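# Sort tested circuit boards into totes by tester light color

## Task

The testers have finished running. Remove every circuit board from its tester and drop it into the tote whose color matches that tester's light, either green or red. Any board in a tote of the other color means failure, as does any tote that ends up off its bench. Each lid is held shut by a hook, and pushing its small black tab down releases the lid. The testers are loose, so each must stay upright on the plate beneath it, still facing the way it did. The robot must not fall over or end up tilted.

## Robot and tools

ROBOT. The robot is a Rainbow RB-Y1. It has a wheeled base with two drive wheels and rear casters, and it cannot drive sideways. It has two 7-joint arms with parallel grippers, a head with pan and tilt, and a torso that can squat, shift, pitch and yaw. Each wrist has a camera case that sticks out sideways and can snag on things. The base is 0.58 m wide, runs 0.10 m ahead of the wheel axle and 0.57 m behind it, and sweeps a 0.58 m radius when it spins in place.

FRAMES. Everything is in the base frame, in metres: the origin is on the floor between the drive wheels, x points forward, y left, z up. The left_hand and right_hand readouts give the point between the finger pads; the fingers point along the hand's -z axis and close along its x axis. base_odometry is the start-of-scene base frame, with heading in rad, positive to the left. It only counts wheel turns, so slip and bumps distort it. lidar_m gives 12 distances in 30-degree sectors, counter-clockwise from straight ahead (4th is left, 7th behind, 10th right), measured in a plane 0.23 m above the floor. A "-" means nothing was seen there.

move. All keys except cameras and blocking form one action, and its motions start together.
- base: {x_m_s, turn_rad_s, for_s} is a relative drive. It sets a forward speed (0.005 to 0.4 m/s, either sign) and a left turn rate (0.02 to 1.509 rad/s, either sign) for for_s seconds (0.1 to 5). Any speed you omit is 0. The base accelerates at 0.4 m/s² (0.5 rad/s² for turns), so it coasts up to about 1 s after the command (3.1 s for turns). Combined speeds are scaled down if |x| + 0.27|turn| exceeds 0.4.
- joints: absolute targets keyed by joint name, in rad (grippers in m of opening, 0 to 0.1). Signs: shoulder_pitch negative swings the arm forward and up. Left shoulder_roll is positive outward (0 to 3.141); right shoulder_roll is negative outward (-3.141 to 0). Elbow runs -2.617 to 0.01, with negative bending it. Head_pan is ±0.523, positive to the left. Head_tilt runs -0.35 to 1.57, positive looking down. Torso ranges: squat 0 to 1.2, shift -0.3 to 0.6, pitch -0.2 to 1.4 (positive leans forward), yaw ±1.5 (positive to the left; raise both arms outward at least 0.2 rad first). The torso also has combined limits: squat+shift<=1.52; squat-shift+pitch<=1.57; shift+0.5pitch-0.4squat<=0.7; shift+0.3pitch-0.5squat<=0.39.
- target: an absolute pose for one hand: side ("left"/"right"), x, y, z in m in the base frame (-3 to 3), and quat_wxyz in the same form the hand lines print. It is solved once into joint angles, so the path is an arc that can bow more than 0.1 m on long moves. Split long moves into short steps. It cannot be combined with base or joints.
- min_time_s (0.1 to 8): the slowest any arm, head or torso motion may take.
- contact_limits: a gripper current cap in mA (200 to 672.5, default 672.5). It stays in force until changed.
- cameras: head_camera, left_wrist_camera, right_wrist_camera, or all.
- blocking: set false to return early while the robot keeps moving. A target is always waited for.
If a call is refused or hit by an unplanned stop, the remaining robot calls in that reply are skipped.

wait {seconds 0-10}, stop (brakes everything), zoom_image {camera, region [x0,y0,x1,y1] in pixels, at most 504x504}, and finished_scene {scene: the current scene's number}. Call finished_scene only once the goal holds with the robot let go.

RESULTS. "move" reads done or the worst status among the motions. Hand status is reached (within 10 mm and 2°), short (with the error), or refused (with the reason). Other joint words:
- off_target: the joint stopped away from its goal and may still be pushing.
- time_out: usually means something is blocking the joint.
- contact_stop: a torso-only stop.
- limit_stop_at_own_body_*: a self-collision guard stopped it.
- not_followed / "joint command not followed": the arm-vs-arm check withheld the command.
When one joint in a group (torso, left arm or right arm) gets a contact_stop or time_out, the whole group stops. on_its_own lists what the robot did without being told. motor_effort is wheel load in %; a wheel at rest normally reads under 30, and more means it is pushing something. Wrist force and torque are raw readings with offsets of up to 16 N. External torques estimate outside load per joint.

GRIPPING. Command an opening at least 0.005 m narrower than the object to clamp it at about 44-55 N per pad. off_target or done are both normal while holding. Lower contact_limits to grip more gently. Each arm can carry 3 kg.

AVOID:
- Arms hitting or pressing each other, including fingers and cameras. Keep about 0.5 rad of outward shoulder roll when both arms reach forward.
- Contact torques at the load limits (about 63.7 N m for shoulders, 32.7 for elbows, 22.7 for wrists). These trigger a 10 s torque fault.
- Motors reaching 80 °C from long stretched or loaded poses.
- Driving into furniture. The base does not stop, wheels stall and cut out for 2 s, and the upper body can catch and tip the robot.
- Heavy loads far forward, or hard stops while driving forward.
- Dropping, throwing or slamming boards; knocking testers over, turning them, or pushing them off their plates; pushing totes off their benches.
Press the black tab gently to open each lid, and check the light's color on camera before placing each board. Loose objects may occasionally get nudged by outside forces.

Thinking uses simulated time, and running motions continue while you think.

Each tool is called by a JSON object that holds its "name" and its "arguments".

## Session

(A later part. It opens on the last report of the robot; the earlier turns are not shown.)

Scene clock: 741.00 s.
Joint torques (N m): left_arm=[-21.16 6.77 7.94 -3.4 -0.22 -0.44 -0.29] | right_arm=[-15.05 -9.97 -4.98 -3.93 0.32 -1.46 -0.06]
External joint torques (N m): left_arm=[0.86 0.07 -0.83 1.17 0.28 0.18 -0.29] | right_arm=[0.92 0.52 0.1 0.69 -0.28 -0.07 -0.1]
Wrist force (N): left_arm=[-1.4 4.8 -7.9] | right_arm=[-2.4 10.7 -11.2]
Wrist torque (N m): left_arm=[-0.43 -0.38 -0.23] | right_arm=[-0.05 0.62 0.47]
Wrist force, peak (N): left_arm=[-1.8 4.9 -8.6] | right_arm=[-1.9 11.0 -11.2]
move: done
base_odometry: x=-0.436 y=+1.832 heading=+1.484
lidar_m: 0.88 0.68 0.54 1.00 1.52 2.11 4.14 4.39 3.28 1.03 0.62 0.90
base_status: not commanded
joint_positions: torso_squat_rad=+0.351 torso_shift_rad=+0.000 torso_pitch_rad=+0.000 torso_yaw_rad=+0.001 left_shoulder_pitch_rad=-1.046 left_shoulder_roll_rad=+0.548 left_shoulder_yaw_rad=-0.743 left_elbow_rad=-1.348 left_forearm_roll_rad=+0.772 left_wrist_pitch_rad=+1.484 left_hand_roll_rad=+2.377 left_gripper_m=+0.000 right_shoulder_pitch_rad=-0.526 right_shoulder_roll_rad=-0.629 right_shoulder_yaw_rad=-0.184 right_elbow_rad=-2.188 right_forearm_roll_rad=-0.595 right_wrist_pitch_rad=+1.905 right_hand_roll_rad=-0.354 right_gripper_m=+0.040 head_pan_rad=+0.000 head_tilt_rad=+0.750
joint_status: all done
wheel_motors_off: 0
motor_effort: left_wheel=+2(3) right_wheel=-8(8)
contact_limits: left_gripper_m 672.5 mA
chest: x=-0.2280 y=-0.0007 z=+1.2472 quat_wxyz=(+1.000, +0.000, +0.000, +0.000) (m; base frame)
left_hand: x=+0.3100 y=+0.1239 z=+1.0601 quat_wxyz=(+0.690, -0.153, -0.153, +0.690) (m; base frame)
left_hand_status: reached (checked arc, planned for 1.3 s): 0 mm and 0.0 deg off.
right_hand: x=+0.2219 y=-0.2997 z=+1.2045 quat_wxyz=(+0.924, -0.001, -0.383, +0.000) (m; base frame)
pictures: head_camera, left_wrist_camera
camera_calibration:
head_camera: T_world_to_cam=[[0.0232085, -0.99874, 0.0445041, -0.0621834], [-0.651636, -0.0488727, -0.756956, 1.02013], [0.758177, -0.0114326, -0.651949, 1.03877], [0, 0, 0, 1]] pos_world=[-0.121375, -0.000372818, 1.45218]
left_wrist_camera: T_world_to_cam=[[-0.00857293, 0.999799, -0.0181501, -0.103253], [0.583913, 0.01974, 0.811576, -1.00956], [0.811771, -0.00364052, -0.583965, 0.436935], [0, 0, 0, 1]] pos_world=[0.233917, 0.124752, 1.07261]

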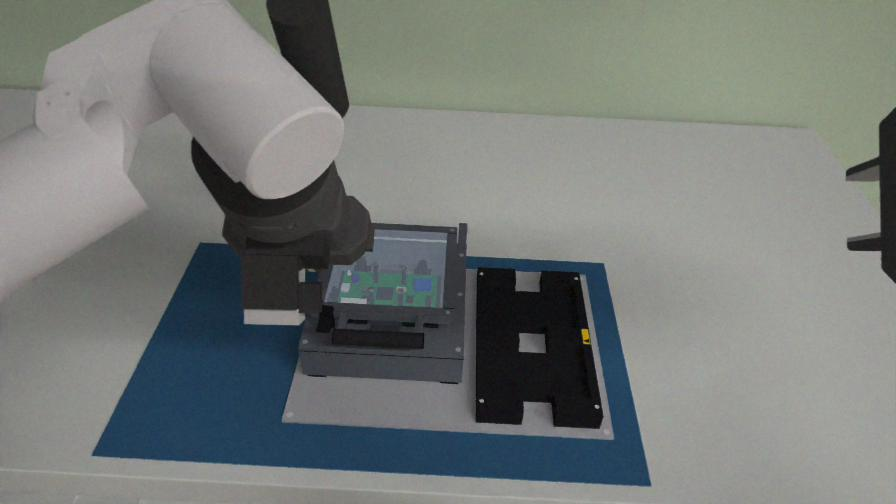

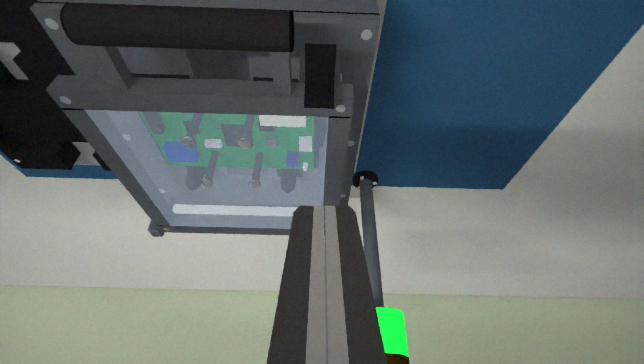

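{"name": "move", "arguments": {"target": {"side":"left","x":0.296,"y":0.126,"z":0.995,"quat_wxyz":[0.69,-0.153,-0.153,0.69]}, "min_time_s": 2, "cameras": ["head_camera","left_wrist_camera"]}}

{"name": "zoom_image", "arguments": {"camera": "head_camera", "region": [250, 200, 500, 420]}}

Scene clock: 753.03 s.
Joint torques (N m): left_arm=[-18.71 4.35 7.25 -5.22 -0.55 -0.91 0.37] | right_arm=[-15.13 -9.98 -5.12 -4.12 0.34 -1.43 0.02]
External joint torques (N m): left_arm=[2.33 -1.62 -1.36 -0.18 -0.04 -0.32 0.37] | right_arm=[0.84 0.51 -0.04 0.51 -0.26 -0.04 -0.02]
Wrist force (N): left_arm=[-1.4 4.9 -7.7] | right_arm=[-2.4 10.6 -11.2]
Wrist torque (N m): left_arm=[-0.44 -0.38 -0.22] | right_arm=[-0.06 0.62 0.47]
Wrist force, peak (N): left_arm=[-1.6 4.8 -8.4] | right_arm=[-2.7 10.9 -11.3]
move: done
base_odometry: x=-0.436 y=+1.832 heading=+1.484
lidar_m: 0.88 0.68 0.54 1.00 1.53 2.12 4.14 4.40 3.28 1.03 0.62 0.90
base_status: not commanded
joint_positions: torso_squat_rad=+0.351 torso_shift_rad=+0.000 torso_pitch_rad=+0.000 torso_yaw_rad=+0.001 left_shoulder_pitch_rad=-0.922 left_shoulder_roll_rad=+0.531 left_shoulder_yaw_rad=-0.804 left_elbow_rad=-1.359 left_forearm_roll_rad=+0.689 left_wrist_pitch_rad=+1.369 left_hand_roll_rad=+2.412 left_gripper_m=+0.000 right_shoulder_pitch_rad=-0.526 right_shoulder_roll_rad=-0.629 right_shoulder_yaw_rad=-0.184 right_elbow_rad=-2.188 right_forearm_roll_rad=-0.595 right_wrist_pitch_rad=+1.905 right_hand_roll_rad=-0.354 right_gripper_m=+0.040 head_pan_rad=+0.000 head_tilt_rad=+0.750
joint_status: all done
wheel_motors_off: 0
motor_effort: left_wheel=+3(3) right_wheel=-8(8)
contact_limits: left_gripper_m 672.5 mA
chest: x=-0.2280 y=-0.0007 z=+1.2472 quat_wxyz=(+1.000, +0.000, +0.000, +0.000) (m; base frame)
left_hand: x=+0.2955 y=+0.1265 z=+0.9957 quat_wxyz=(+0.690, -0.153, -0.154, +0.690) (m; base frame)
left_hand_status: reached (checked arc, planned for 2.0 s): 1 mm and 0.1 deg off.
right_hand: x=+0.2219 y=-0.2997 z=+1.2045 quat_wxyz=(+0.924, -0.001, -0.383, +0.000) (m; base frame)
pictures: head_camera, left_wrist_camera
camera_calibration:
head_camera: T_world_to_cam=[[0.0232085, -0.99874, 0.0445041, -0.0621834], [-0.651636, -0.0488727, -0.756956, 1.02013], [0.758177, -0.0114326, -0.651949, 1.03877], [0, 0, 0, 1]] pos_world=[-0.121375, -0.000372818, 1.45218]
left_wrist_camera: T_world_to_cam=[[-0.00879556, 0.999815, -0.0171162, -0.108251], [0.583569, 0.0190319, 0.811841, -0.9489], [0.812016, -0.00284787, -0.583628, 0.410555], [0, 0, 0, 1]] pos_world=[0.219419, 0.12746, 1.00811]

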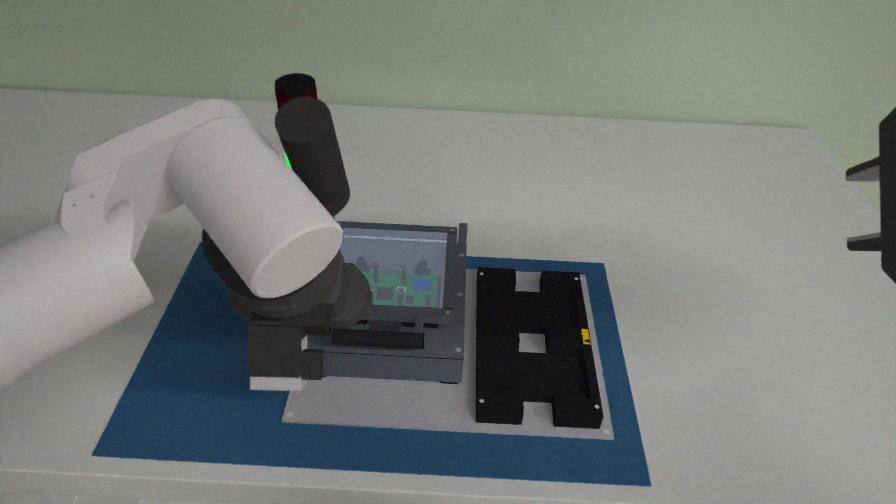

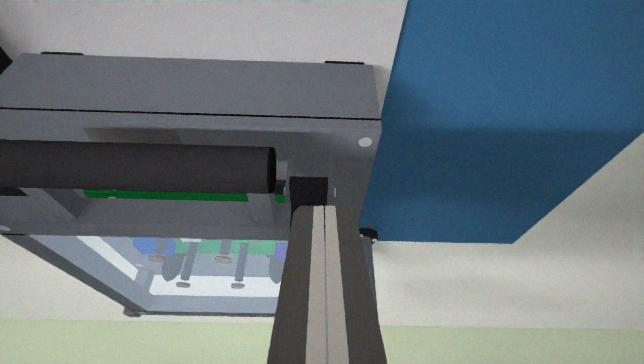

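Scaled by 2.016 from the camera's 896x504 image, which has a finer 1280x720 frame.

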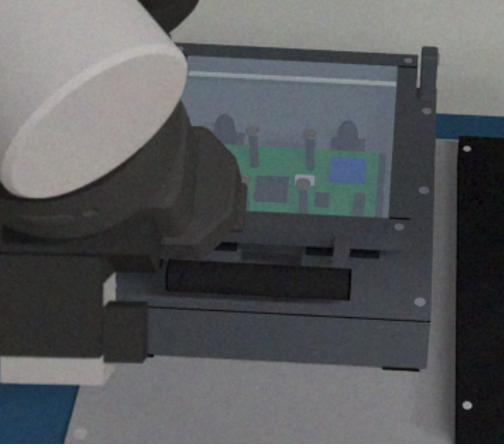

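{"name": "move", "arguments": {"target": {"side":"left","x":0.289,"y":0.121,"z":0.975,"quat_wxyz":[0.69,-0.153,-0.153,0.69]}, "min_time_s": 1}}

{"name": "move", "arguments": {"target": {"side":"left","x":0.289,"y":0.121,"z":0.962,"quat_wxyz":[0.69,-0.153,-0.153,0.69]}, "min_time_s": 1.5, "cameras": ["head_camera","left_wrist_camera"]}}

{"name": "move", "arguments": {"target": {"side":"left","x":0.289,"y":0.121,"z":0.955,"quat_wxyz":[0.69,-0.153,-0.153,0.69]}, "min_time_s": 1.5, "cameras": ["head_camera","left_wrist_camera"]}}

{"name": "zoom_image", "arguments": {"camera": "head_camera", "region": [250, 200, 500, 420]}}

Scene clock: 765.27 s.
Joint torques (N m): left_arm=[-18.4 3.62 6.87 -3.57 -0.47 -0.87 0.43] | right_arm=[-15.16 -10.24 -4.62 -3.99 0.28 -1.28 -0.06]
External joint torques (N m): left_arm=[2.31 -1.92 -1.58 1.65 0.04 -0.28 0.44] | right_arm=[0.8 0.25 0.47 0.64 -0.33 0.12 -0.1]
Wrist force (N): left_arm=[-1.7 4.5 -7.9] | right_arm=[-2.3 10.5 -11.4]
Wrist torque (N m): left_arm=[-0.41 -0.41 -0.21] | right_arm=[-0.03 0.62 0.48]
Wrist force, peak (N): left_arm=[-1.4 4.8 -8.4] | right_arm=[-2.6 10.6 -11.6]
move: done
base_odometry: x=-0.436 y=+1.832 heading=+1.484
lidar_m: 0.88 0.68 0.54 1.00 1.53 2.12 4.14 4.39 3.28 1.03 0.62 0.90
base_status: not commanded
joint_positions: torso_squat_rad=+0.351 torso_shift_rad=+0.000 torso_pitch_rad=+0.000 torso_yaw_rad=+0.001 left_shoulder_pitch_rad=-0.891 left_shoulder_roll_rad=+0.509 left_shoulder_yaw_rad=-0.829 left_elbow_rad=-1.350 left_forearm_roll_rad=+0.656 left_wrist_pitch_rad=+1.334 left_hand_roll_rad=+2.433 left_gripper_m=+0.000 right_shoulder_pitch_rad=-0.526 right_shoulder_roll_rad=-0.629 right_shoulder_yaw_rad=-0.184 right_elbow_rad=-2.188 right_forearm_roll_rad=-0.595 right_wrist_pitch_rad=+1.905 right_hand_roll_rad=-0.354 right_gripper_m=+0.040 head_pan_rad=+0.000 head_tilt_rad=+0.750
joint_status: all done
wheel_motors_off: 0
motor_effort: left_wheel=+0(3) right_wheel=-6(9)
contact_limits: left_gripper_m 672.5 mA
chest: x=-0.2280 y=-0.0007 z=+1.2472 quat_wxyz=(+1.000, +0.000, +0.000, +0.000) (m; base frame)
left_hand: x=+0.2892 y=+0.1211 z=+0.9753 quat_wxyz=(+0.690, -0.153, -0.153, +0.690) (m; base frame)
left_hand_status: reached (checked arc, planned for 1.0 s): 0 mm and 0.0 deg off.
right_hand: x=+0.2219 y=-0.2997 z=+1.2045 quat_wxyz=(+0.924, -0.001, -0.383, +0.000) (m; base frame)
pictures: none

Scene clock: 767.10 s.
Joint torques (N m): left_arm=[-18.21 3.66 6.9 -3.82 -0.48 -0.9 -0.26] | right_arm=[-15 -10.25 -4.98 -4.11 0.34 -1.45 -0.07]
External joint torques (N m): left_arm=[2.41 -1.74 -1.4 1.47 0.03 -0.31 -0.25] | right_arm=[0.97 0.24 0.11 0.52 -0.26 -0.05 -0.11]
Wrist force (N): left_arm=[-1.6 4.6 -7.9] | right_arm=[-2.5 10.5 -11.3]
Wrist torque (N m): left_arm=[-0.40 -0.37 -0.19] | right_arm=[-0.04 0.60 0.48]
Wrist force, peak (N): left_arm=[-1.7 4.7 -7.9] | right_arm=[-2.4 10.8 -11.3]
move: done
base_odometry: x=-0.436 y=+1.832 heading=+1.484
lidar_m: 0.88 0.68 0.53 0.99 1.53 2.12 4.14 4.39 3.27 1.02 0.63 0.90
base_status: not commanded
joint_positions: torso_squat_rad=+0.351 torso_shift_rad=+0.000 torso_pitch_rad=+0.000 torso_yaw_rad=+0.001 left_shoulder_pitch_rad=-0.876 left_shoulder_roll_rad=+0.498 left_shoulder_yaw_rad=-0.840 left_elbow_rad=-1.326 left_forearm_roll_rad=+0.641 left_wrist_pitch_rad=+1.303 left_hand_roll_rad=+2.432 left_gripper_m=+0.000 right_shoulder_pitch_rad=-0.526 right_shoulder_roll_rad=-0.629 right_shoulder_yaw_rad=-0.184 right_elbow_rad=-2.188 right_forearm_roll_rad=-0.595 right_wrist_pitch_rad=+1.905 right_hand_roll_rad=-0.354 right_gripper_m=+0.040 head_pan_rad=+0.000 head_tilt_rad=+0.750
joint_status: all done
wheel_motors_off: 0
motor_effort: left_wheel=+1(3) right_wheel=-7(9)
contact_limits: left_gripper_m 672.5 mA
chest: x=-0.2280 y=-0.0007 z=+1.2472 quat_wxyz=(+1.000, +0.000, +0.000, +0.000) (m; base frame)
left_hand: x=+0.2884 y=+0.1213 z=+0.9629 quat_wxyz=(+0.690, -0.153, -0.153, +0.690) (m; base frame)
left_hand_status: reached (checked arc, planned for 1.5 s): 1 mm and 0.0 deg off.
right_hand: x=+0.2219 y=-0.2997 z=+1.2045 quat_wxyz=(+0.924, -0.001, -0.383, +0.000) (m; base frame)
pictures: head_camera, left_wrist_camera
camera_calibration:
head_camera: T_world_to_cam=[[0.0232085, -0.99874, 0.0445041, -0.0621834], [-0.651636, -0.0488727, -0.756956, 1.02013], [0.758177, -0.0114326, -0.651949, 1.03877], [0, 0, 0, 1]] pos_world=[-0.121375, -0.000372818, 1.45218]
left_wrist_camera: T_world_to_cam=[[-0.00871116, 0.999806, -0.0176747, -0.103143], [0.583618, 0.019436, 0.811796, -0.918103], [0.811981, -0.00324362, -0.583674, 0.397181], [0, 0, 0, 1]] pos_world=[0.212419, 0.122256, 0.975313]

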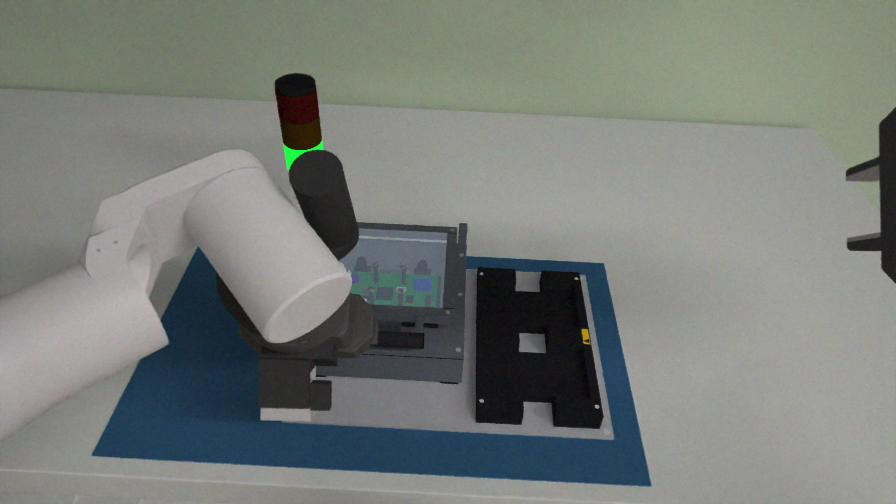

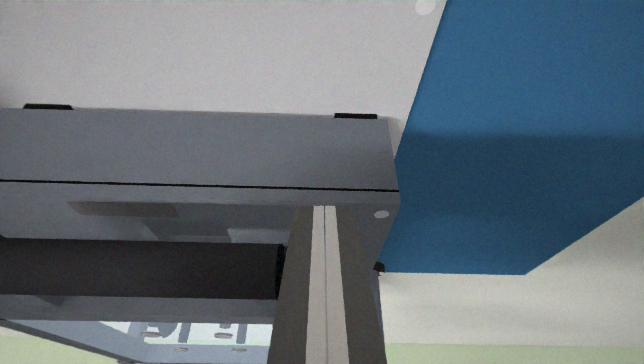

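Scene clock: 768.93 s.
Joint torques (N m): left_arm=[-18.47 3.45 6.95 -3.74 -0.45 -0.9 -0.27] | right_arm=[-14.79 -9.94 -5.13 -4.03 0.39 -1.45 -0.1]
External joint torques (N m): left_arm=[2.13 -1.88 -1.24 1.6 0.05 -0.31 -0.27] | right_arm=[1.18 0.55 -0.04 0.6 -0.22 -0.06 -0.14]
Wrist force (N): left_arm=[-1.6 4.7 -7.7] | right_arm=[-2.2 10.7 -11.0]
Wrist torque (N m): left_arm=[-0.43 -0.37 -0.20] | right_arm=[-0.06 0.62 0.46]
Wrist force, peak (N): left_arm=[-1.4 4.9 -8.0] | right_arm=[-2.4 10.8 -11.5]
move: done
base_odometry: x=-0.436 y=+1.832 heading=+1.484
lidar_m: 0.88 0.67 0.53 1.00 1.53 2.12 4.14 4.40 3.28 1.03 0.61 0.90
base_status: not commanded
joint_positions: torso_squat_rad=+0.351 torso_shift_rad=+0.000 torso_pitch_rad=+0.000 torso_yaw_rad=+0.001 left_shoulder_pitch_rad=-0.870 left_shoulder_roll_rad=+0.488 left_shoulder_yaw_rad=-0.846 left_elbow_rad=-1.305 left_forearm_roll_rad=+0.633 left_wrist_pitch_rad=+1.283 left_hand_roll_rad=+2.428 left_gripper_m=+0.000 right_shoulder_pitch_rad=-0.526 right_shoulder_roll_rad=-0.629 right_shoulder_yaw_rad=-0.184 right_elbow_rad=-2.188 right_forearm_roll_rad=-0.595 right_wrist_pitch_rad=+1.905 right_hand_roll_rad=-0.354 right_gripper_m=+0.040 head_pan_rad=+0.000 head_tilt_rad=+0.750
joint_status: all done
wheel_motors_off: 0
motor_effort: left_wheel=+2(3) right_wheel=-6(9)
contact_limits: left_gripper_m 672.5 mA
chest: x=-0.2280 y=-0.0007 z=+1.2472 quat_wxyz=(+1.000, +0.000, +0.000, +0.000) (m; base frame)
left_hand: x=+0.2889 y=+0.1212 z=+0.9556 quat_wxyz=(+0.690, -0.153, -0.153, +0.690) (m; base frame)
left_hand_status: reached (checked arc, planned for 1.5 s): 1 mm and 0.0 deg off.
right_hand: x=+0.2219 y=-0.2997 z=+1.2045 quat_wxyz=(+0.924, -0.001, -0.383, +0.000) (m; base frame)
pictures: head_camera, left_wrist_camera
camera_calibration:
head_camera: T_world_to_cam=[[0.0232085, -0.99874, 0.0445041, -0.0621834], [-0.651636, -0.0488727, -0.756956, 1.02013], [0.758177, -0.0114326, -0.651949, 1.03877], [0, 0, 0, 1]] pos_world=[-0.121375, -0.000372818, 1.45218]
left_wrist_camera: T_world_to_cam=[[-0.00890891, 0.999802, -0.0177772, -0.102926], [0.583566, 0.0196348, 0.811828, -0.912451], [0.812017, -0.00314165, -0.583626, 0.392528], [0, 0, 0, 1]] pos_world=[0.212819, 0.122055, 0.968013]

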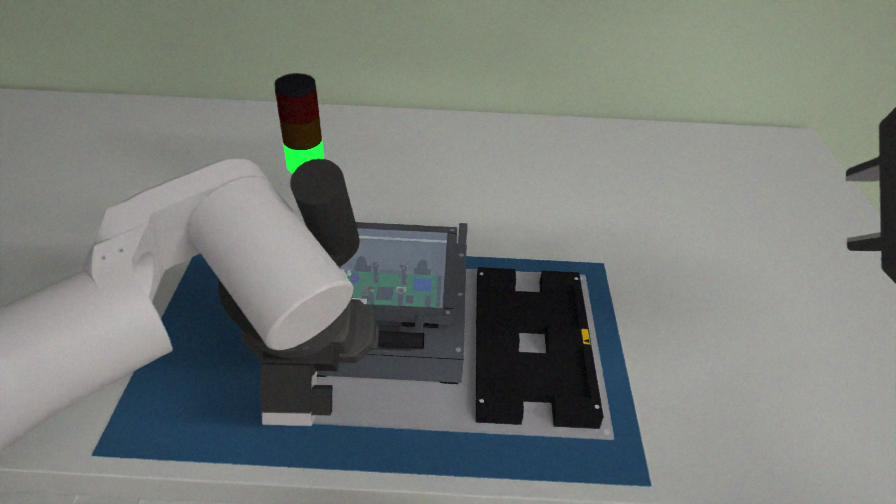

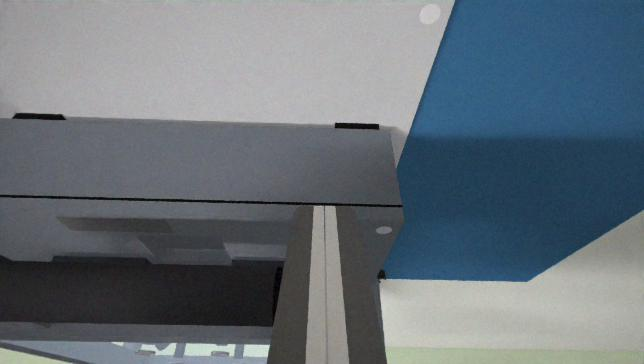

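Scaled by 2.016 from the camera's 896x504 image, which has a finer 1280x720 frame.

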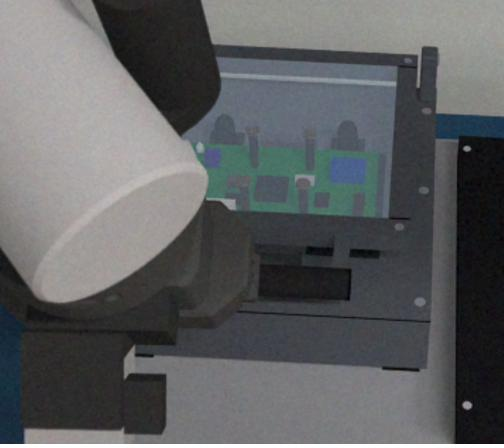

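{"name": "move", "arguments": {"target": {"side":"left","x":0.303,"y":0.121,"z":0.985,"quat_wxyz":[0.69,-0.153,-0.153,0.69]}, "min_time_s": 1}}

{"name": "move", "arguments": {"target": {"side":"left","x":0.303,"y":0.121,"z":0.963,"quat_wxyz":[0.69,-0.153,-0.153,0.69]}, "min_time_s": 2, "cameras": ["left_wrist_camera"]}}

{"name": "move", "arguments": {"target": {"side":"left","x":0.303,"y":0.121,"z":0.955,"quat_wxyz":[0.69,-0.153,-0.153,0.69]}, "min_time_s": 1.5, "cameras": ["head_camera","left_wrist_camera"]}}

{"name": "zoom_image", "arguments": {"camera": "head_camera", "region": [250, 200, 500, 420]}}

Scene clock: 778.57 s.
Joint torques (N m): left_arm=[-21.12 6.85 9.47 -3.69 -0.05 -0.25 -0.26] | right_arm=[-15.02 -10.18 -5.16 -4 0.33 -1.37 -0.04]
External joint torques (N m): left_arm=[0.24 1.04 1.2 1.46 0.44 0.36 -0.25] | right_arm=[0.95 0.31 -0.07 0.63 -0.27 0.02 -0.08]
Wrist force (N): left_arm=[-1.4 5.1 -7.7] | right_arm=[-2.3 10.5 -11.3]
Wrist torque (N m): left_arm=[-0.48 -0.35 -0.21] | right_arm=[-0.04 0.63 0.46]
Wrist force, peak (N): left_arm=[-0.5 16.9 -8.2] | right_arm=[-2.7 10.8 -11.5]
move: done
base_odometry: x=-0.436 y=+1.832 heading=+1.484
lidar_m: 0.88 0.68 0.54 1.00 1.53 2.12 4.14 4.39 3.29 1.03 0.62 0.90
base_status: not commanded
joint_positions: torso_squat_rad=+0.351 torso_shift_rad=+0.000 torso_pitch_rad=+0.000 torso_yaw_rad=+0.001 left_shoulder_pitch_rad=-0.936 left_shoulder_roll_rad=+0.491 left_shoulder_yaw_rad=-0.814 left_elbow_rad=-1.277 left_forearm_roll_rad=+0.679 left_wrist_pitch_rad=+1.327 left_hand_roll_rad=+2.393 left_gripper_m=+0.000 right_shoulder_pitch_rad=-0.526 right_shoulder_roll_rad=-0.629 right_shoulder_yaw_rad=-0.184 right_elbow_rad=-2.188 right_forearm_roll_rad=-0.595 right_wrist_pitch_rad=+1.905 right_hand_roll_rad=-0.354 right_gripper_m=+0.040 head_pan_rad=+0.000 head_tilt_rad=+0.750
joint_status: all done
wheel_motors_off: 0
motor_effort: left_wheel=+2(3) right_wheel=-7(8)
contact_limits: left_gripper_m 672.5 mA
chest: x=-0.2280 y=-0.0007 z=+1.2472 quat_wxyz=(+1.000, +0.000, +0.000, +0.000) (m; base frame)
left_hand: x=+0.3029 y=+0.1208 z=+0.9849 quat_wxyz=(+0.690, -0.153, -0.153, +0.690) (m; base frame)
left_hand_status: reached (checked arc, planned for 1.0 s): 0 mm and 0.0 deg off.
right_hand: x=+0.2219 y=-0.2997 z=+1.2045 quat_wxyz=(+0.924, -0.001, -0.383, +0.000) (m; base frame)
pictures: none

Scene clock: 780.90 s.
Joint torques (N m): left_arm=[-7.21 -0.48 0.07 1.77 0.3 -2.72 -0.27] | right_arm=[-14.89 -10.29 -4.84 -3.91 0.36 -1.37 -0.1]
External joint torques (N m): left_arm=[14.11 -6.1 -7.93 7.02 0.78 -2.09 -0.26] | right_arm=[1.1 0.19 0.24 0.71 -0.25 0.03 -0.15]
Wrist force (N): left_arm=[6.2 6.9 40.6] | right_arm=[-2.4 10.8 -11.4]
Wrist torque (N m): left_arm=[-0.27 -0.45 -0.22] | right_arm=[-0.07 0.62 0.47]
Wrist force, peak (N): left_arm=[6.3 7.0 41.3] | right_arm=[-2.2 11.0 -11.3]
move: done
base_odometry: x=-0.436 y=+1.832 heading=+1.484
lidar_m: 0.88 0.68 0.54 1.01 1.53 2.12 4.13 4.40 3.28 1.03 0.62 0.91
base_status: not commanded
joint_positions: torso_squat_rad=+0.351 torso_shift_rad=-0.001 torso_pitch_rad=-0.002 torso_yaw_rad=+0.001 left_shoulder_pitch_rad=-0.917 left_shoulder_roll_rad=+0.468 left_shoulder_yaw_rad=-0.830 left_elbow_rad=-1.227 left_forearm_roll_rad=+0.656 left_wrist_pitch_rad=+1.270 left_hand_roll_rad=+2.386 left_gripper_m=+0.000 right_shoulder_pitch_rad=-0.526 right_shoulder_roll_rad=-0.629 right_shoulder_yaw_rad=-0.184 right_elbow_rad=-2.188 right_forearm_roll_rad=-0.595 right_wrist_pitch_rad=+1.905 right_hand_roll_rad=-0.354 right_gripper_m=+0.040 head_pan_rad=+0.000 head_tilt_rad=+0.750
joint_status: all done
wheel_motors_off: 0
motor_effort: left_wheel=+4(6) right_wheel=-7(9)
contact_limits: left_gripper_m 672.5 mA
chest: x=-0.2290 y=-0.0008 z=+1.2472 quat_wxyz=(+1.000, +0.001, -0.001, +0.000) (m; base frame)
left_hand: x=+0.3039 y=+0.1210 z=+0.9664 quat_wxyz=(+0.690, -0.156, -0.155, +0.690) (m; base frame)
left_hand_status: reached (checked arc, planned for 2.0 s): 4 mm and 0.4 deg off.
right_hand: x=+0.2211 y=-0.2997 z=+1.2052 quat_wxyz=(+0.923, -0.001, -0.384, +0.000) (m; base frame)
pictures: left_wrist_camera
camera_calibration:
left_wrist_camera: T_world_to_cam=[[-0.0086751, 0.999788, -0.0186652, -0.101585], [0.578963, 0.0202409, 0.815102, -0.931843], [0.815307, -0.00373537, -0.579016, 0.381279], [0, 0, 0, 1]] pos_world=[0.227762, 0.121849, 0.978418]

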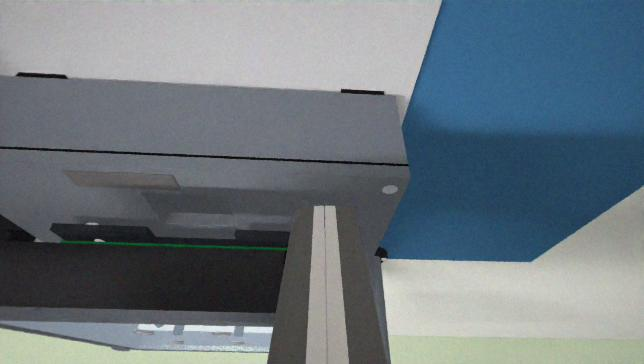

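Scene clock: 782.73 s.
Joint torques (N m): left_arm=[10.1 -5.23 -8.79 11.43 0.09 -6.94 -0.29] | right_arm=[-14.92 -10.13 -5.04 -3.84 0.32 -1.45 -0.06]
External joint torques (N m): left_arm=[31.48 -10.82 -16.7 16.7 0.58 -6.3 -0.28] | right_arm=[1.09 0.34 0.03 0.75 -0.28 -0.04 -0.1]
Wrist force (N): left_arm=[16.8 17.9 121.2] | right_arm=[-2.5 10.4 -11.1]
Wrist torque (N m): left_arm=[0.20 -0.95 -0.23] | right_arm=[-0.03 0.60 0.47]
Wrist force, peak (N): left_arm=[16.8 18.3 121.6] | right_arm=[-2.3 11.0 -11.3]
move: done
base_odometry: x=-0.436 y=+1.832 heading=+1.485
lidar_m: 0.88 0.68 0.54 1.00 1.53 2.12 4.14 4.37 3.27 1.03 0.62 0.90
base_status: not commanded
joint_positions: torso_squat_rad=+0.352 torso_shift_rad=-0.002 torso_pitch_rad=-0.005 torso_yaw_rad=+0.001 left_shoulder_pitch_rad=-0.914 left_shoulder_roll_rad=+0.459 left_shoulder_yaw_rad=-0.834 left_elbow_rad=-1.205 left_forearm_roll_rad=+0.649 left_wrist_pitch_rad=+1.249 left_hand_roll_rad=+2.381 left_gripper_m=+0.000 right_shoulder_pitch_rad=-0.526 right_shoulder_roll_rad=-0.629 right_shoulder_yaw_rad=-0.184 right_elbow_rad=-2.188 right_forearm_roll_rad=-0.595 right_wrist_pitch_rad=+1.905 right_hand_roll_rad=-0.354 right_gripper_m=+0.040 head_pan_rad=+0.000 head_tilt_rad=+0.750
joint_status: all done
wheel_motors_off: 0
motor_effort: left_wheel=+20(23) right_wheel=-7(8)
contact_limits: left_gripper_m 672.5 mA
chest: x=-0.2308 y=-0.0009 z=+1.2471 quat_wxyz=(+1.000, +0.001, -0.002, +0.001) (m; base frame)
left_hand: x=+0.3046 y=+0.1205 z=+0.9627 quat_wxyz=(+0.690, -0.158, -0.157, +0.689) (m; base frame)
left_hand_status: reached (checked arc, planned for 1.5 s): 8 mm and 0.8 deg off.
right_hand: x=+0.2195 y=-0.2996 z=+1.2063 quat_wxyz=(+0.923, -0.001, -0.385, +0.000) (m; base frame)
pictures: head_camera, left_wrist_camera
camera_calibration:
head_camera: T_world_to_cam=[[0.0235369, -0.998748, 0.0441487, -0.0616552], [-0.648221, -0.0488661, -0.759883, 1.02269], [0.761088, -0.0107328, -0.648559, 1.03715], [0, 0, 0, 1]] pos_world=[-0.124983, -0.000471687, 1.4525]
left_wrist_camera: T_world_to_cam=[[-0.00761003, 0.999778, -0.0196416, -0.100542], [0.57354, 0.0204541, 0.818922, -0.93122], [0.819142, -0.00503322, -0.573569, 0.372235], [0, 0, 0, 1]] pos_world=[0.228413, 0.121441, 0.974124]

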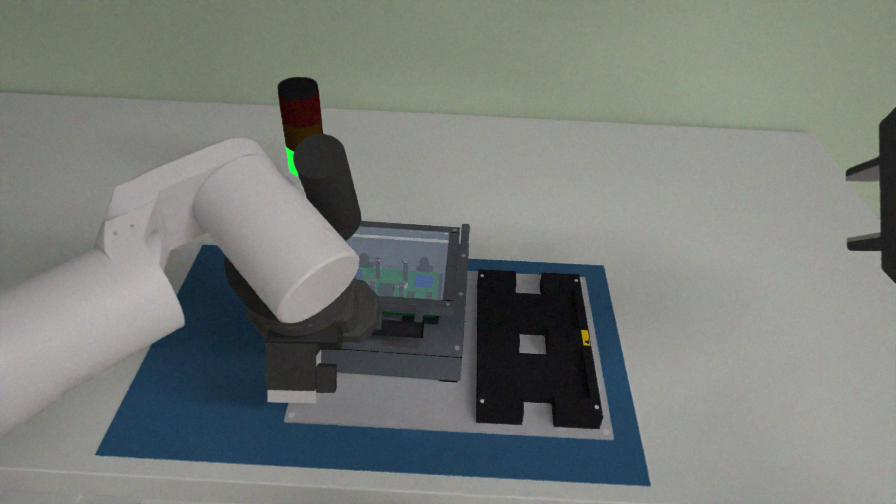

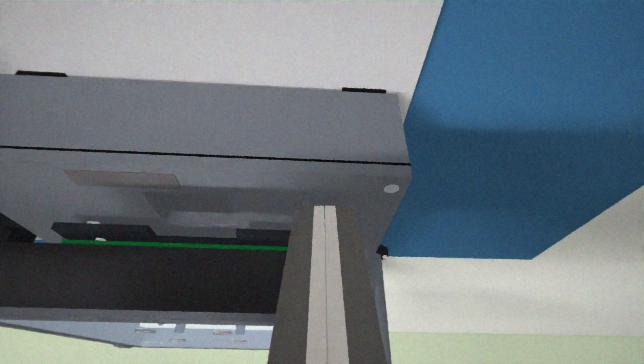

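Scaled by 2.016 from the camera's 896x504 image, which has a finer 1280x720 frame.

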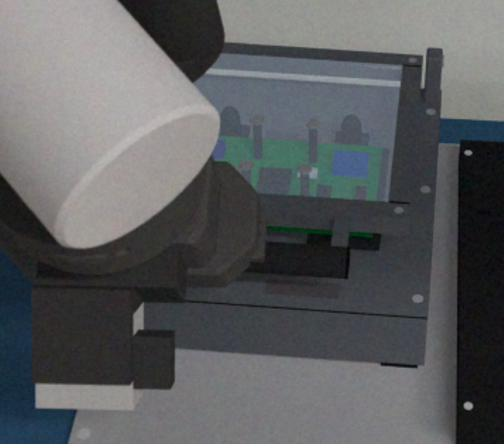

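{"name": "move", "arguments": {"target": {"side":"left","x":0.302,"y":0.124,"z":1.0,"quat_wxyz":[0.69,-0.153,-0.153,0.69]}, "min_time_s": 1}}

{"name": "move", "arguments": {"target": {"side":"left","x":0.27,"y":0.25,"z":1.15,"quat_wxyz":[0.924,0,-0.383,0]}, "min_time_s": 2}}

{"name": "move", "arguments": {"target": {"side":"right","x":0.22,"y":0.02,"z":1.0,"quat_wxyz":[0.819,0,-0.574,0]}, "min_time_s": 2, "cameras": ["head_camera","right_wrist_camera"]}}

{"name": "zoom_image", "arguments": {"camera": "head_camera", "region": [250, 200, 500, 420]}}

Scene clock: 790.33 s.
Joint torques (N m): left_arm=[-20.86 7.13 9.04 -5.15 -0.16 -0.31 0.41] | right_arm=[-15.02 -10.17 -5.03 -4.01 0.34 -1.43 -0.07]
External joint torques (N m): left_arm=[0.62 1.1 0.64 -0.1 0.32 0.29 0.41] | right_arm=[0.95 0.32 0.06 0.61 -0.26 -0.03 -0.12]
Wrist force (N): left_arm=[-1.1 4.8 -8.3] | right_arm=[-2.4 10.4 -11.4]
Wrist torque (N m): left_arm=[-0.44 -0.33 -0.20] | right_arm=[-0.03 0.60 0.45]
Wrist force, peak (N): left_arm=[16.7 17.9 121.4] | right_arm=[-2.5 11.0 -11.4]
move: done
base_odometry: x=-0.436 y=+1.832 heading=+1.484
lidar_m: 0.88 0.68 0.54 1.01 1.52 2.12 4.14 4.39 3.28 1.03 0.62 0.90
base_status: not commanded
joint_positions: torso_squat_rad=+0.351 torso_shift_rad=+0.000 torso_pitch_rad=+0.000 torso_yaw_rad=+0.001 left_shoulder_pitch_rad=-0.951 left_shoulder_roll_rad=+0.507 left_shoulder_yaw_rad=-0.800 left_elbow_rad=-1.295 left_forearm_roll_rad=+0.701 left_wrist_pitch_rad=+1.357 left_hand_roll_rad=+2.385 left_gripper_m=+0.000 right_shoulder_pitch_rad=-0.526 right_shoulder_roll_rad=-0.629 right_shoulder_yaw_rad=-0.184 right_elbow_rad=-2.188 right_forearm_roll_rad=-0.595 right_wrist_pitch_rad=+1.905 right_hand_roll_rad=-0.354 right_gripper_m=+0.040 head_pan_rad=+0.000 head_tilt_rad=+0.750
joint_status: all done
wheel_motors_off: 0
motor_effort: left_wheel=+7(21) right_wheel=-7(8)
contact_limits: left_gripper_m 672.5 mA
chest: x=-0.2281 y=-0.0008 z=+1.2472 quat_wxyz=(+1.000, +0.000, +0.000, +0.000) (m; base frame)
left_hand: x=+0.3037 y=+0.1236 z=+0.9975 quat_wxyz=(+0.691, -0.151, -0.151, +0.690) (m; base frame)
left_hand_status: reached (checked arc, planned for 1.0 s): 3 mm and 0.3 deg off.
right_hand: x=+0.2218 y=-0.2997 z=+1.2046 quat_wxyz=(+0.924, -0.001, -0.383, +0.000) (m; base frame)
pictures: none

Scene clock: 792.67 s.
Joint torques (N m): left_arm=[-14.68 10.03 9.9 -1.4 -0.69 -0.91 0.02] | right_arm=[-14.99 -9.97 -4.95 -3.98 0.31 -1.5 -0.16]
External joint torques (N m): left_arm=[1.86 0.17 -1.2 -0.43 0.44 -0.23 0.06] | right_arm=[0.98 0.52 0.13 0.64 -0.3 -0.11 -0.2]
Wrist force (N): left_arm=[-5.8 2.0 -6.9] | right_arm=[-2.3 10.7 -10.9]
Wrist torque (N m): left_arm=[-0.25 -0.61 -0.20] | right_arm=[-0.07 0.61 0.47]
Wrist force, peak (N): left_arm=[-5.5 3.6 -7.7] | right_arm=[-2.3 10.7 -11.6]
move: done
base_odometry: x=-0.436 y=+1.832 heading=+1.484
lidar_m: 0.88 0.68 0.54 0.99 1.53 2.12 4.14 4.40 3.28 1.02 0.62 0.90
base_status: not commanded
joint_positions: torso_squat_rad=+0.351 torso_shift_rad=+0.000 torso_pitch_rad=+0.000 torso_yaw_rad=+0.001 left_shoulder_pitch_rad=-0.902 left_shoulder_roll_rad=+1.232 left_shoulder_yaw_rad=-0.814 left_elbow_rad=-2.021 left_forearm_roll_rad=+0.801 left_wrist_pitch_rad=+1.214 left_hand_roll_rad=+1.083 left_gripper_m=+0.000 right_shoulder_pitch_rad=-0.526 right_shoulder_roll_rad=-0.629 right_shoulder_yaw_rad=-0.184 right_elbow_rad=-2.188 right_forearm_roll_rad=-0.595 right_wrist_pitch_rad=+1.905 right_hand_roll_rad=-0.354 right_gripper_m=+0.040 head_pan_rad=+0.000 head_tilt_rad=+0.750
joint_status: all done
wheel_motors_off: 0
motor_effort: left_wheel=+6(8) right_wheel=-8(9)
contact_limits: left_gripper_m 672.5 mA
chest: x=-0.2281 y=-0.0008 z=+1.2472 quat_wxyz=(+1.000, +0.000, +0.000, +0.000) (m; base frame)
left_hand: x=+0.2700 y=+0.2499 z=+1.1510 quat_wxyz=(+0.923, +0.003, -0.386, +0.003) (m; base frame)
left_hand_status: reached (checked arc, planned for 2.0 s): 1 mm and 0.6 deg off.
right_hand: x=+0.2218 y=-0.2997 z=+1.2046 quat_wxyz=(+0.924, -0.001, -0.383, +0.000) (m; base frame)
pictures: none

Scene clock: 795.00 s.
Joint torques (N m): left_arm=[-14.66 10.16 9.74 -1.29 -0.81 -0.86 0.06] | right_arm=[-10.66 8.31 -2.38 -8.25 1.43 -0.75 0.03]
External joint torques (N m): left_arm=[1.88 0.3 -1.36 -0.32 0.32 -0.17 0.1] | right_arm=[1.59 0.98 -0.36 1.67 -0.28 0.01 -0.03]
Wrist force (N): left_arm=[-5.8 2.3 -7.2] | right_arm=[-3.8 10.9 -8.8]
Wrist torque (N m): left_arm=[-0.30 -0.60 -0.19] | right_arm=[-0.09 0.45 0.47]
Wrist force, peak (N): left_arm=[-5.9 2.3 -7.3] | right_arm=[-2.5 10.7 -11.4]
move: done
base_odometry: x=-0.436 y=+1.832 heading=+1.484
lidar_m: 0.88 0.67 0.54 1.00 1.52 2.12 4.14 4.40 3.28 1.03 0.62 0.90
base_status: not commanded
joint_positions: torso_squat_rad=+0.351 torso_shift_rad=+0.000 torso_pitch_rad=+0.000 torso_yaw_rad=+0.001 left_shoulder_pitch_rad=-0.902 left_shoulder_roll_rad=+1.232 left_shoulder_yaw_rad=-0.814 left_elbow_rad=-2.021 left_forearm_roll_rad=+0.801 left_wrist_pitch_rad=+1.214 left_hand_roll_rad=+1.083 left_gripper_m=+0.000 right_shoulder_pitch_rad=-0.265 right_shoulder_roll_rad=+0.000 right_shoulder_yaw_rad=+0.878 right_elbow_rad=-1.596 right_forearm_roll_rad=+0.874 right_wrist_pitch_rad=+1.105 right_hand_roll_rad=-1.171 right_gripper_m=+0.040 head_pan_rad=+0.000 head_tilt_rad=+0.750
joint_status: all done
wheel_motors_off: 0
motor_effort: left_wheel=+7(7) right_wheel=-6(10)
contact_limits: left_gripper_m 672.5 mA
chest: x=-0.2281 y=-0.0007 z=+1.2472 quat_wxyz=(+1.000, +0.000, +0.000, +0.000) (m; base frame)
left_hand: x=+0.2700 y=+0.2499 z=+1.1509 quat_wxyz=(+0.923, +0.003, -0.386, +0.003) (m; base frame)
right_hand: x=+0.2201 y=+0.0200 z=+1.0003 quat_wxyz=(+0.819, +0.000, -0.574, +0.000) (m; base frame)
right_hand_status: reached (checked arc, planned for 2.0 s): 0 mm and 0.0 deg off.
pictures: head_camera, right_wrist_camera
camera_calibration:
head_camera: T_world_to_cam=[[0.023202, -0.99874, 0.044507, -0.0621861], [-0.651529, -0.0488723, -0.757048, 1.02021], [0.758269, -0.0114326, -0.651842, 1.0387], [0, 0, 0, 1]] pos_world=[-0.121475, -0.000372819, 1.45218]
right_wrist_camera: T_world_to_cam=[[-0.324595, 0.0202045, -0.945637, 1.01943], [-0.414329, 0.895709, 0.161358, -0.0548697], [0.850276, 0.444181, -0.282371, 0.158102], [0, 0, 0, 1]] pos_world=[0.173738, -0.0416755, 1.01751]

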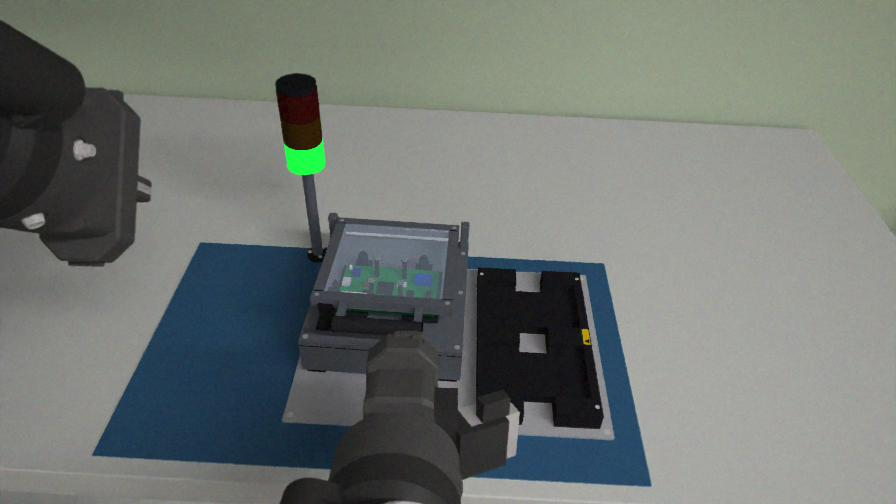

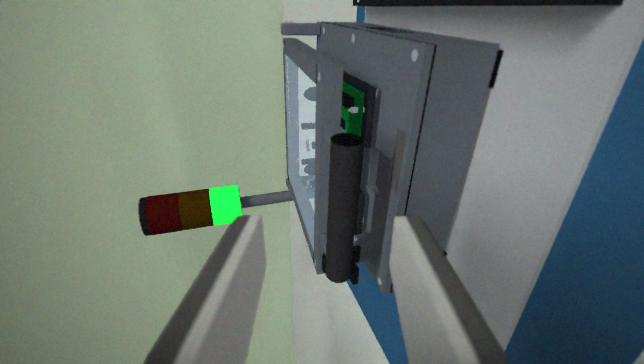

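Scaled by 2.016 from the camera's 896x504 image, which has a finer 1280x720 frame.

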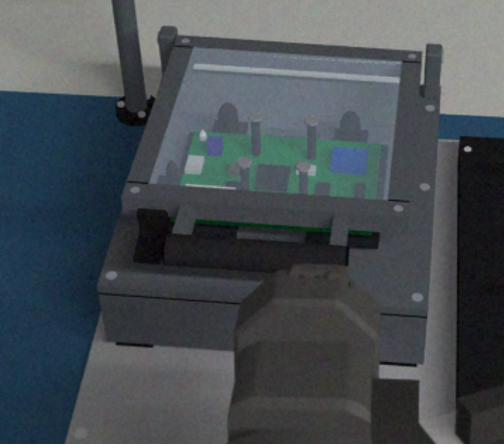

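{"name": "move", "arguments": {"target": {"side":"right","x":0.275,"y":0.04,"z":0.985,"quat_wxyz":[0.819,0,-0.574,0]}, "min_time_s": 1.5, "cameras": ["right_wrist_camera"]}}

{"name": "move", "arguments": {"target": {"side":"right","x":0.31,"y":0.04,"z":0.977,"quat_wxyz":[0.819,0,-0.574,0]}, "min_time_s": 1.5, "cameras": ["head_camera","right_wrist_camera"]}}

Scene clock: 804.00 s.
Joint torques (N m): left_arm=[-14.77 10.24 10.04 -1.15 -0.73 -0.87 -0.03] | right_arm=[-16.04 6.02 -2.93 -7.02 1.25 -0.64 -0.2]
External joint torques (N m): left_arm=[1.77 0.38 -1.06 -0.18 0.39 -0.19 0.01] | right_arm=[0.47 0.98 1.28 1.69 -0.53 -0.35 -0.26]
Wrist force (N): left_arm=[-5.8 2.0 -7.1] | right_arm=[-3.7 10.8 -8.5]
Wrist torque (N m): left_arm=[-0.25 -0.60 -0.20] | right_arm=[-0.12 0.52 0.45]
Wrist force, peak (N): left_arm=[-6.0 2.2 -7.2] | right_arm=[-3.9 11.1 -8.9]
move: done
base_odometry: x=-0.436 y=+1.832 heading=+1.484
lidar_m: 0.88 0.67 0.54 1.00 1.53 2.12 4.14 4.39 3.28 1.02 0.62 0.90
base_status: not commanded
joint_positions: torso_squat_rad=+0.351 torso_shift_rad=+0.000 torso_pitch_rad=+0.000 torso_yaw_rad=+0.001 left_shoulder_pitch_rad=-0.902 left_shoulder_roll_rad=+1.232 left_shoulder_yaw_rad=-0.814 left_elbow_rad=-2.021 left_forearm_roll_rad=+0.801 left_wrist_pitch_rad=+1.214 left_hand_roll_rad=+1.083 left_gripper_m=+0.000 right_shoulder_pitch_rad=-0.580 right_shoulder_roll_rad=+0.000 right_shoulder_yaw_rad=+0.955 right_elbow_rad=-1.247 right_forearm_roll_rad=+0.725 right_wrist_pitch_rad=+1.095 right_hand_roll_rad=-1.419 right_gripper_m=+0.040 head_pan_rad=+0.000 head_tilt_rad=+0.750
joint_status: all done
wheel_motors_off: 0
motor_effort: left_wheel=+6(7) right_wheel=-9(9)
contact_limits: left_gripper_m 672.5 mA
chest: x=-0.2281 y=-0.0007 z=+1.2472 quat_wxyz=(+1.000, +0.000, +0.000, +0.000) (m; base frame)
left_hand: x=+0.2700 y=+0.2499 z=+1.1509 quat_wxyz=(+0.923, +0.003, -0.386, +0.003) (m; base frame)
right_hand: x=+0.2751 y=+0.0399 z=+0.9851 quat_wxyz=(+0.819, +0.000, -0.574, +0.000) (m; base frame)
right_hand_status: reached (checked arc, planned for 1.5 s): 0 mm and 0.0 deg off.
pictures: right_wrist_camera
camera_calibration:
right_wrist_camera: T_world_to_cam=[[-0.325067, 0.020449, -0.94547, 1.02242], [-0.413865, 0.895867, 0.161669, -0.0479074], [0.850322, 0.443851, -0.282754, 0.0986564], [0, 0, 0, 1]] pos_world=[0.228638, -0.0217775, 1.00231]

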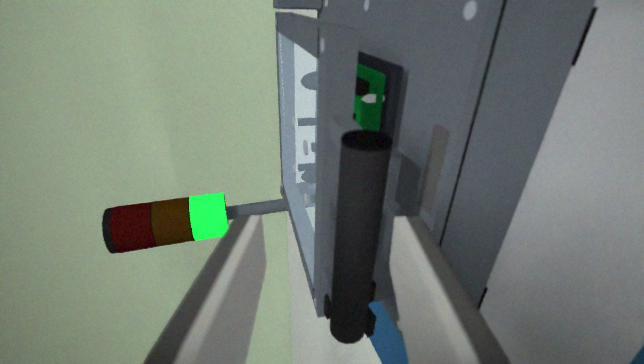

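Scene clock: 805.83 s.
Joint torques (N m): left_arm=[-15.01 10.07 9.75 -1.16 -0.81 -0.89 0] | right_arm=[-20.46 3.72 -3.97 -6.77 1.83 -0.76 -0.17]
External joint torques (N m): left_arm=[1.53 0.22 -1.35 -0.19 0.31 -0.2 0.04] | right_arm=[-1.69 0.84 0.92 0.61 0.11 -0.75 -0.23]
Wrist force (N): left_arm=[-5.9 2.1 -7.1] | right_arm=[-6.6 9.5 -8.5]
Wrist torque (N m): left_arm=[-0.28 -0.62 -0.19] | right_arm=[-0.16 0.50 0.46]
Wrist force, peak (N): left_arm=[-6.0 2.0 -7.2] | right_arm=[-10.7 10.8 -3.7]
move: done
base_odometry: x=-0.436 y=+1.832 heading=+1.484
lidar_m: 0.88 0.68 0.54 0.99 1.52 2.12 4.14 4.40 3.28 1.03 0.62 0.89
base_status: not commanded
joint_positions: torso_squat_rad=+0.351 torso_shift_rad=+0.000 torso_pitch_rad=+0.000 torso_yaw_rad=+0.001 left_shoulder_pitch_rad=-0.902 left_shoulder_roll_rad=+1.232 left_shoulder_yaw_rad=-0.814 left_elbow_rad=-2.021 left_forearm_roll_rad=+0.801 left_wrist_pitch_rad=+1.214 left_hand_roll_rad=+1.083 left_gripper_m=+0.000 right_shoulder_pitch_rad=-0.751 right_shoulder_roll_rad=+0.000 right_shoulder_yaw_rad=+1.025 right_elbow_rad=-1.024 right_forearm_roll_rad=+0.622 right_wrist_pitch_rad=+1.026 right_hand_roll_rad=-1.568 right_gripper_m=+0.040 head_pan_rad=+0.000 head_tilt_rad=+0.750
joint_status: all done
wheel_motors_off: 0
motor_effort: left_wheel=+5(8) right_wheel=-7(9)
contact_limits: left_gripper_m 672.5 mA
chest: x=-0.2281 y=-0.0007 z=+1.2472 quat_wxyz=(+1.000, +0.000, +0.000, +0.000) (m; base frame)
left_hand: x=+0.2700 y=+0.2499 z=+1.1509 quat_wxyz=(+0.923, +0.003, -0.386, +0.003) (m; base frame)
right_hand: x=+0.3100 y=+0.0392 z=+0.9769 quat_wxyz=(+0.819, +0.000, -0.574, +0.000) (m; base frame)
right_hand_status: reached (checked arc, planned for 1.5 s): 1 mm and 0.1 deg off.
pictures: head_camera, right_wrist_camera
camera_calibration:
head_camera: T_world_to_cam=[[0.0232079, -0.99874, 0.0445034, -0.0621825], [-0.651636, -0.0488718, -0.756956, 1.02013], [0.758177, -0.0114326, -0.651949, 1.03877], [0, 0, 0, 1]] pos_world=[-0.121375, -0.000372821, 1.45218]
right_wrist_camera: T_world_to_cam=[[-0.325769, 0.0201152, -0.945235, 1.02609], [-0.414629, 0.895463, 0.161955, -0.0315821], [0.849681, 0.444682, -0.283374, 0.0677183], [0, 0, 0, 1]] pos_world=[0.263636, -0.0224726, 0.994205]

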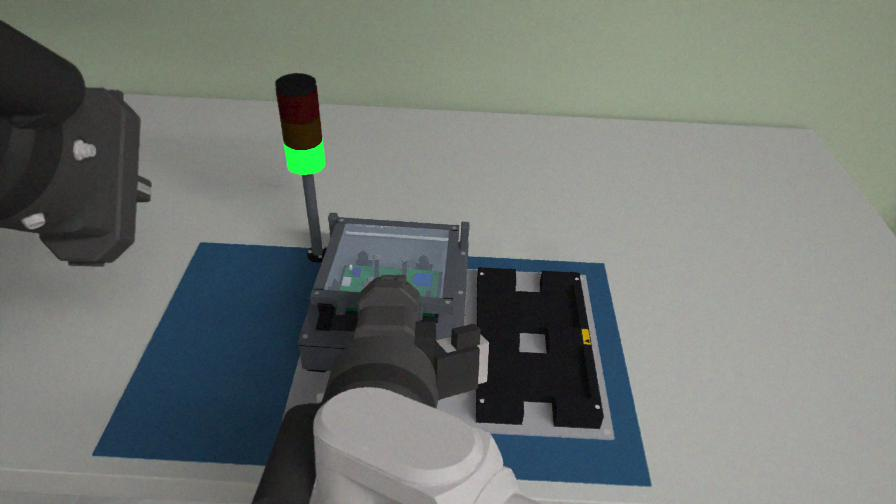

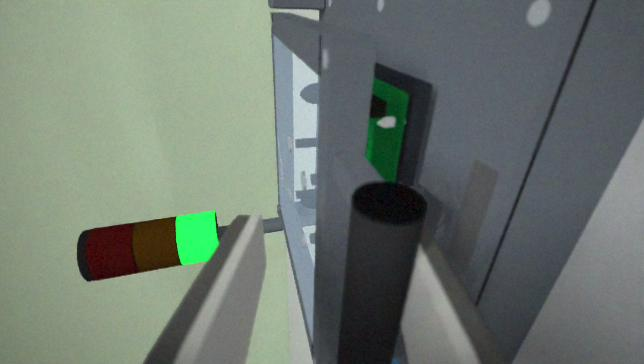

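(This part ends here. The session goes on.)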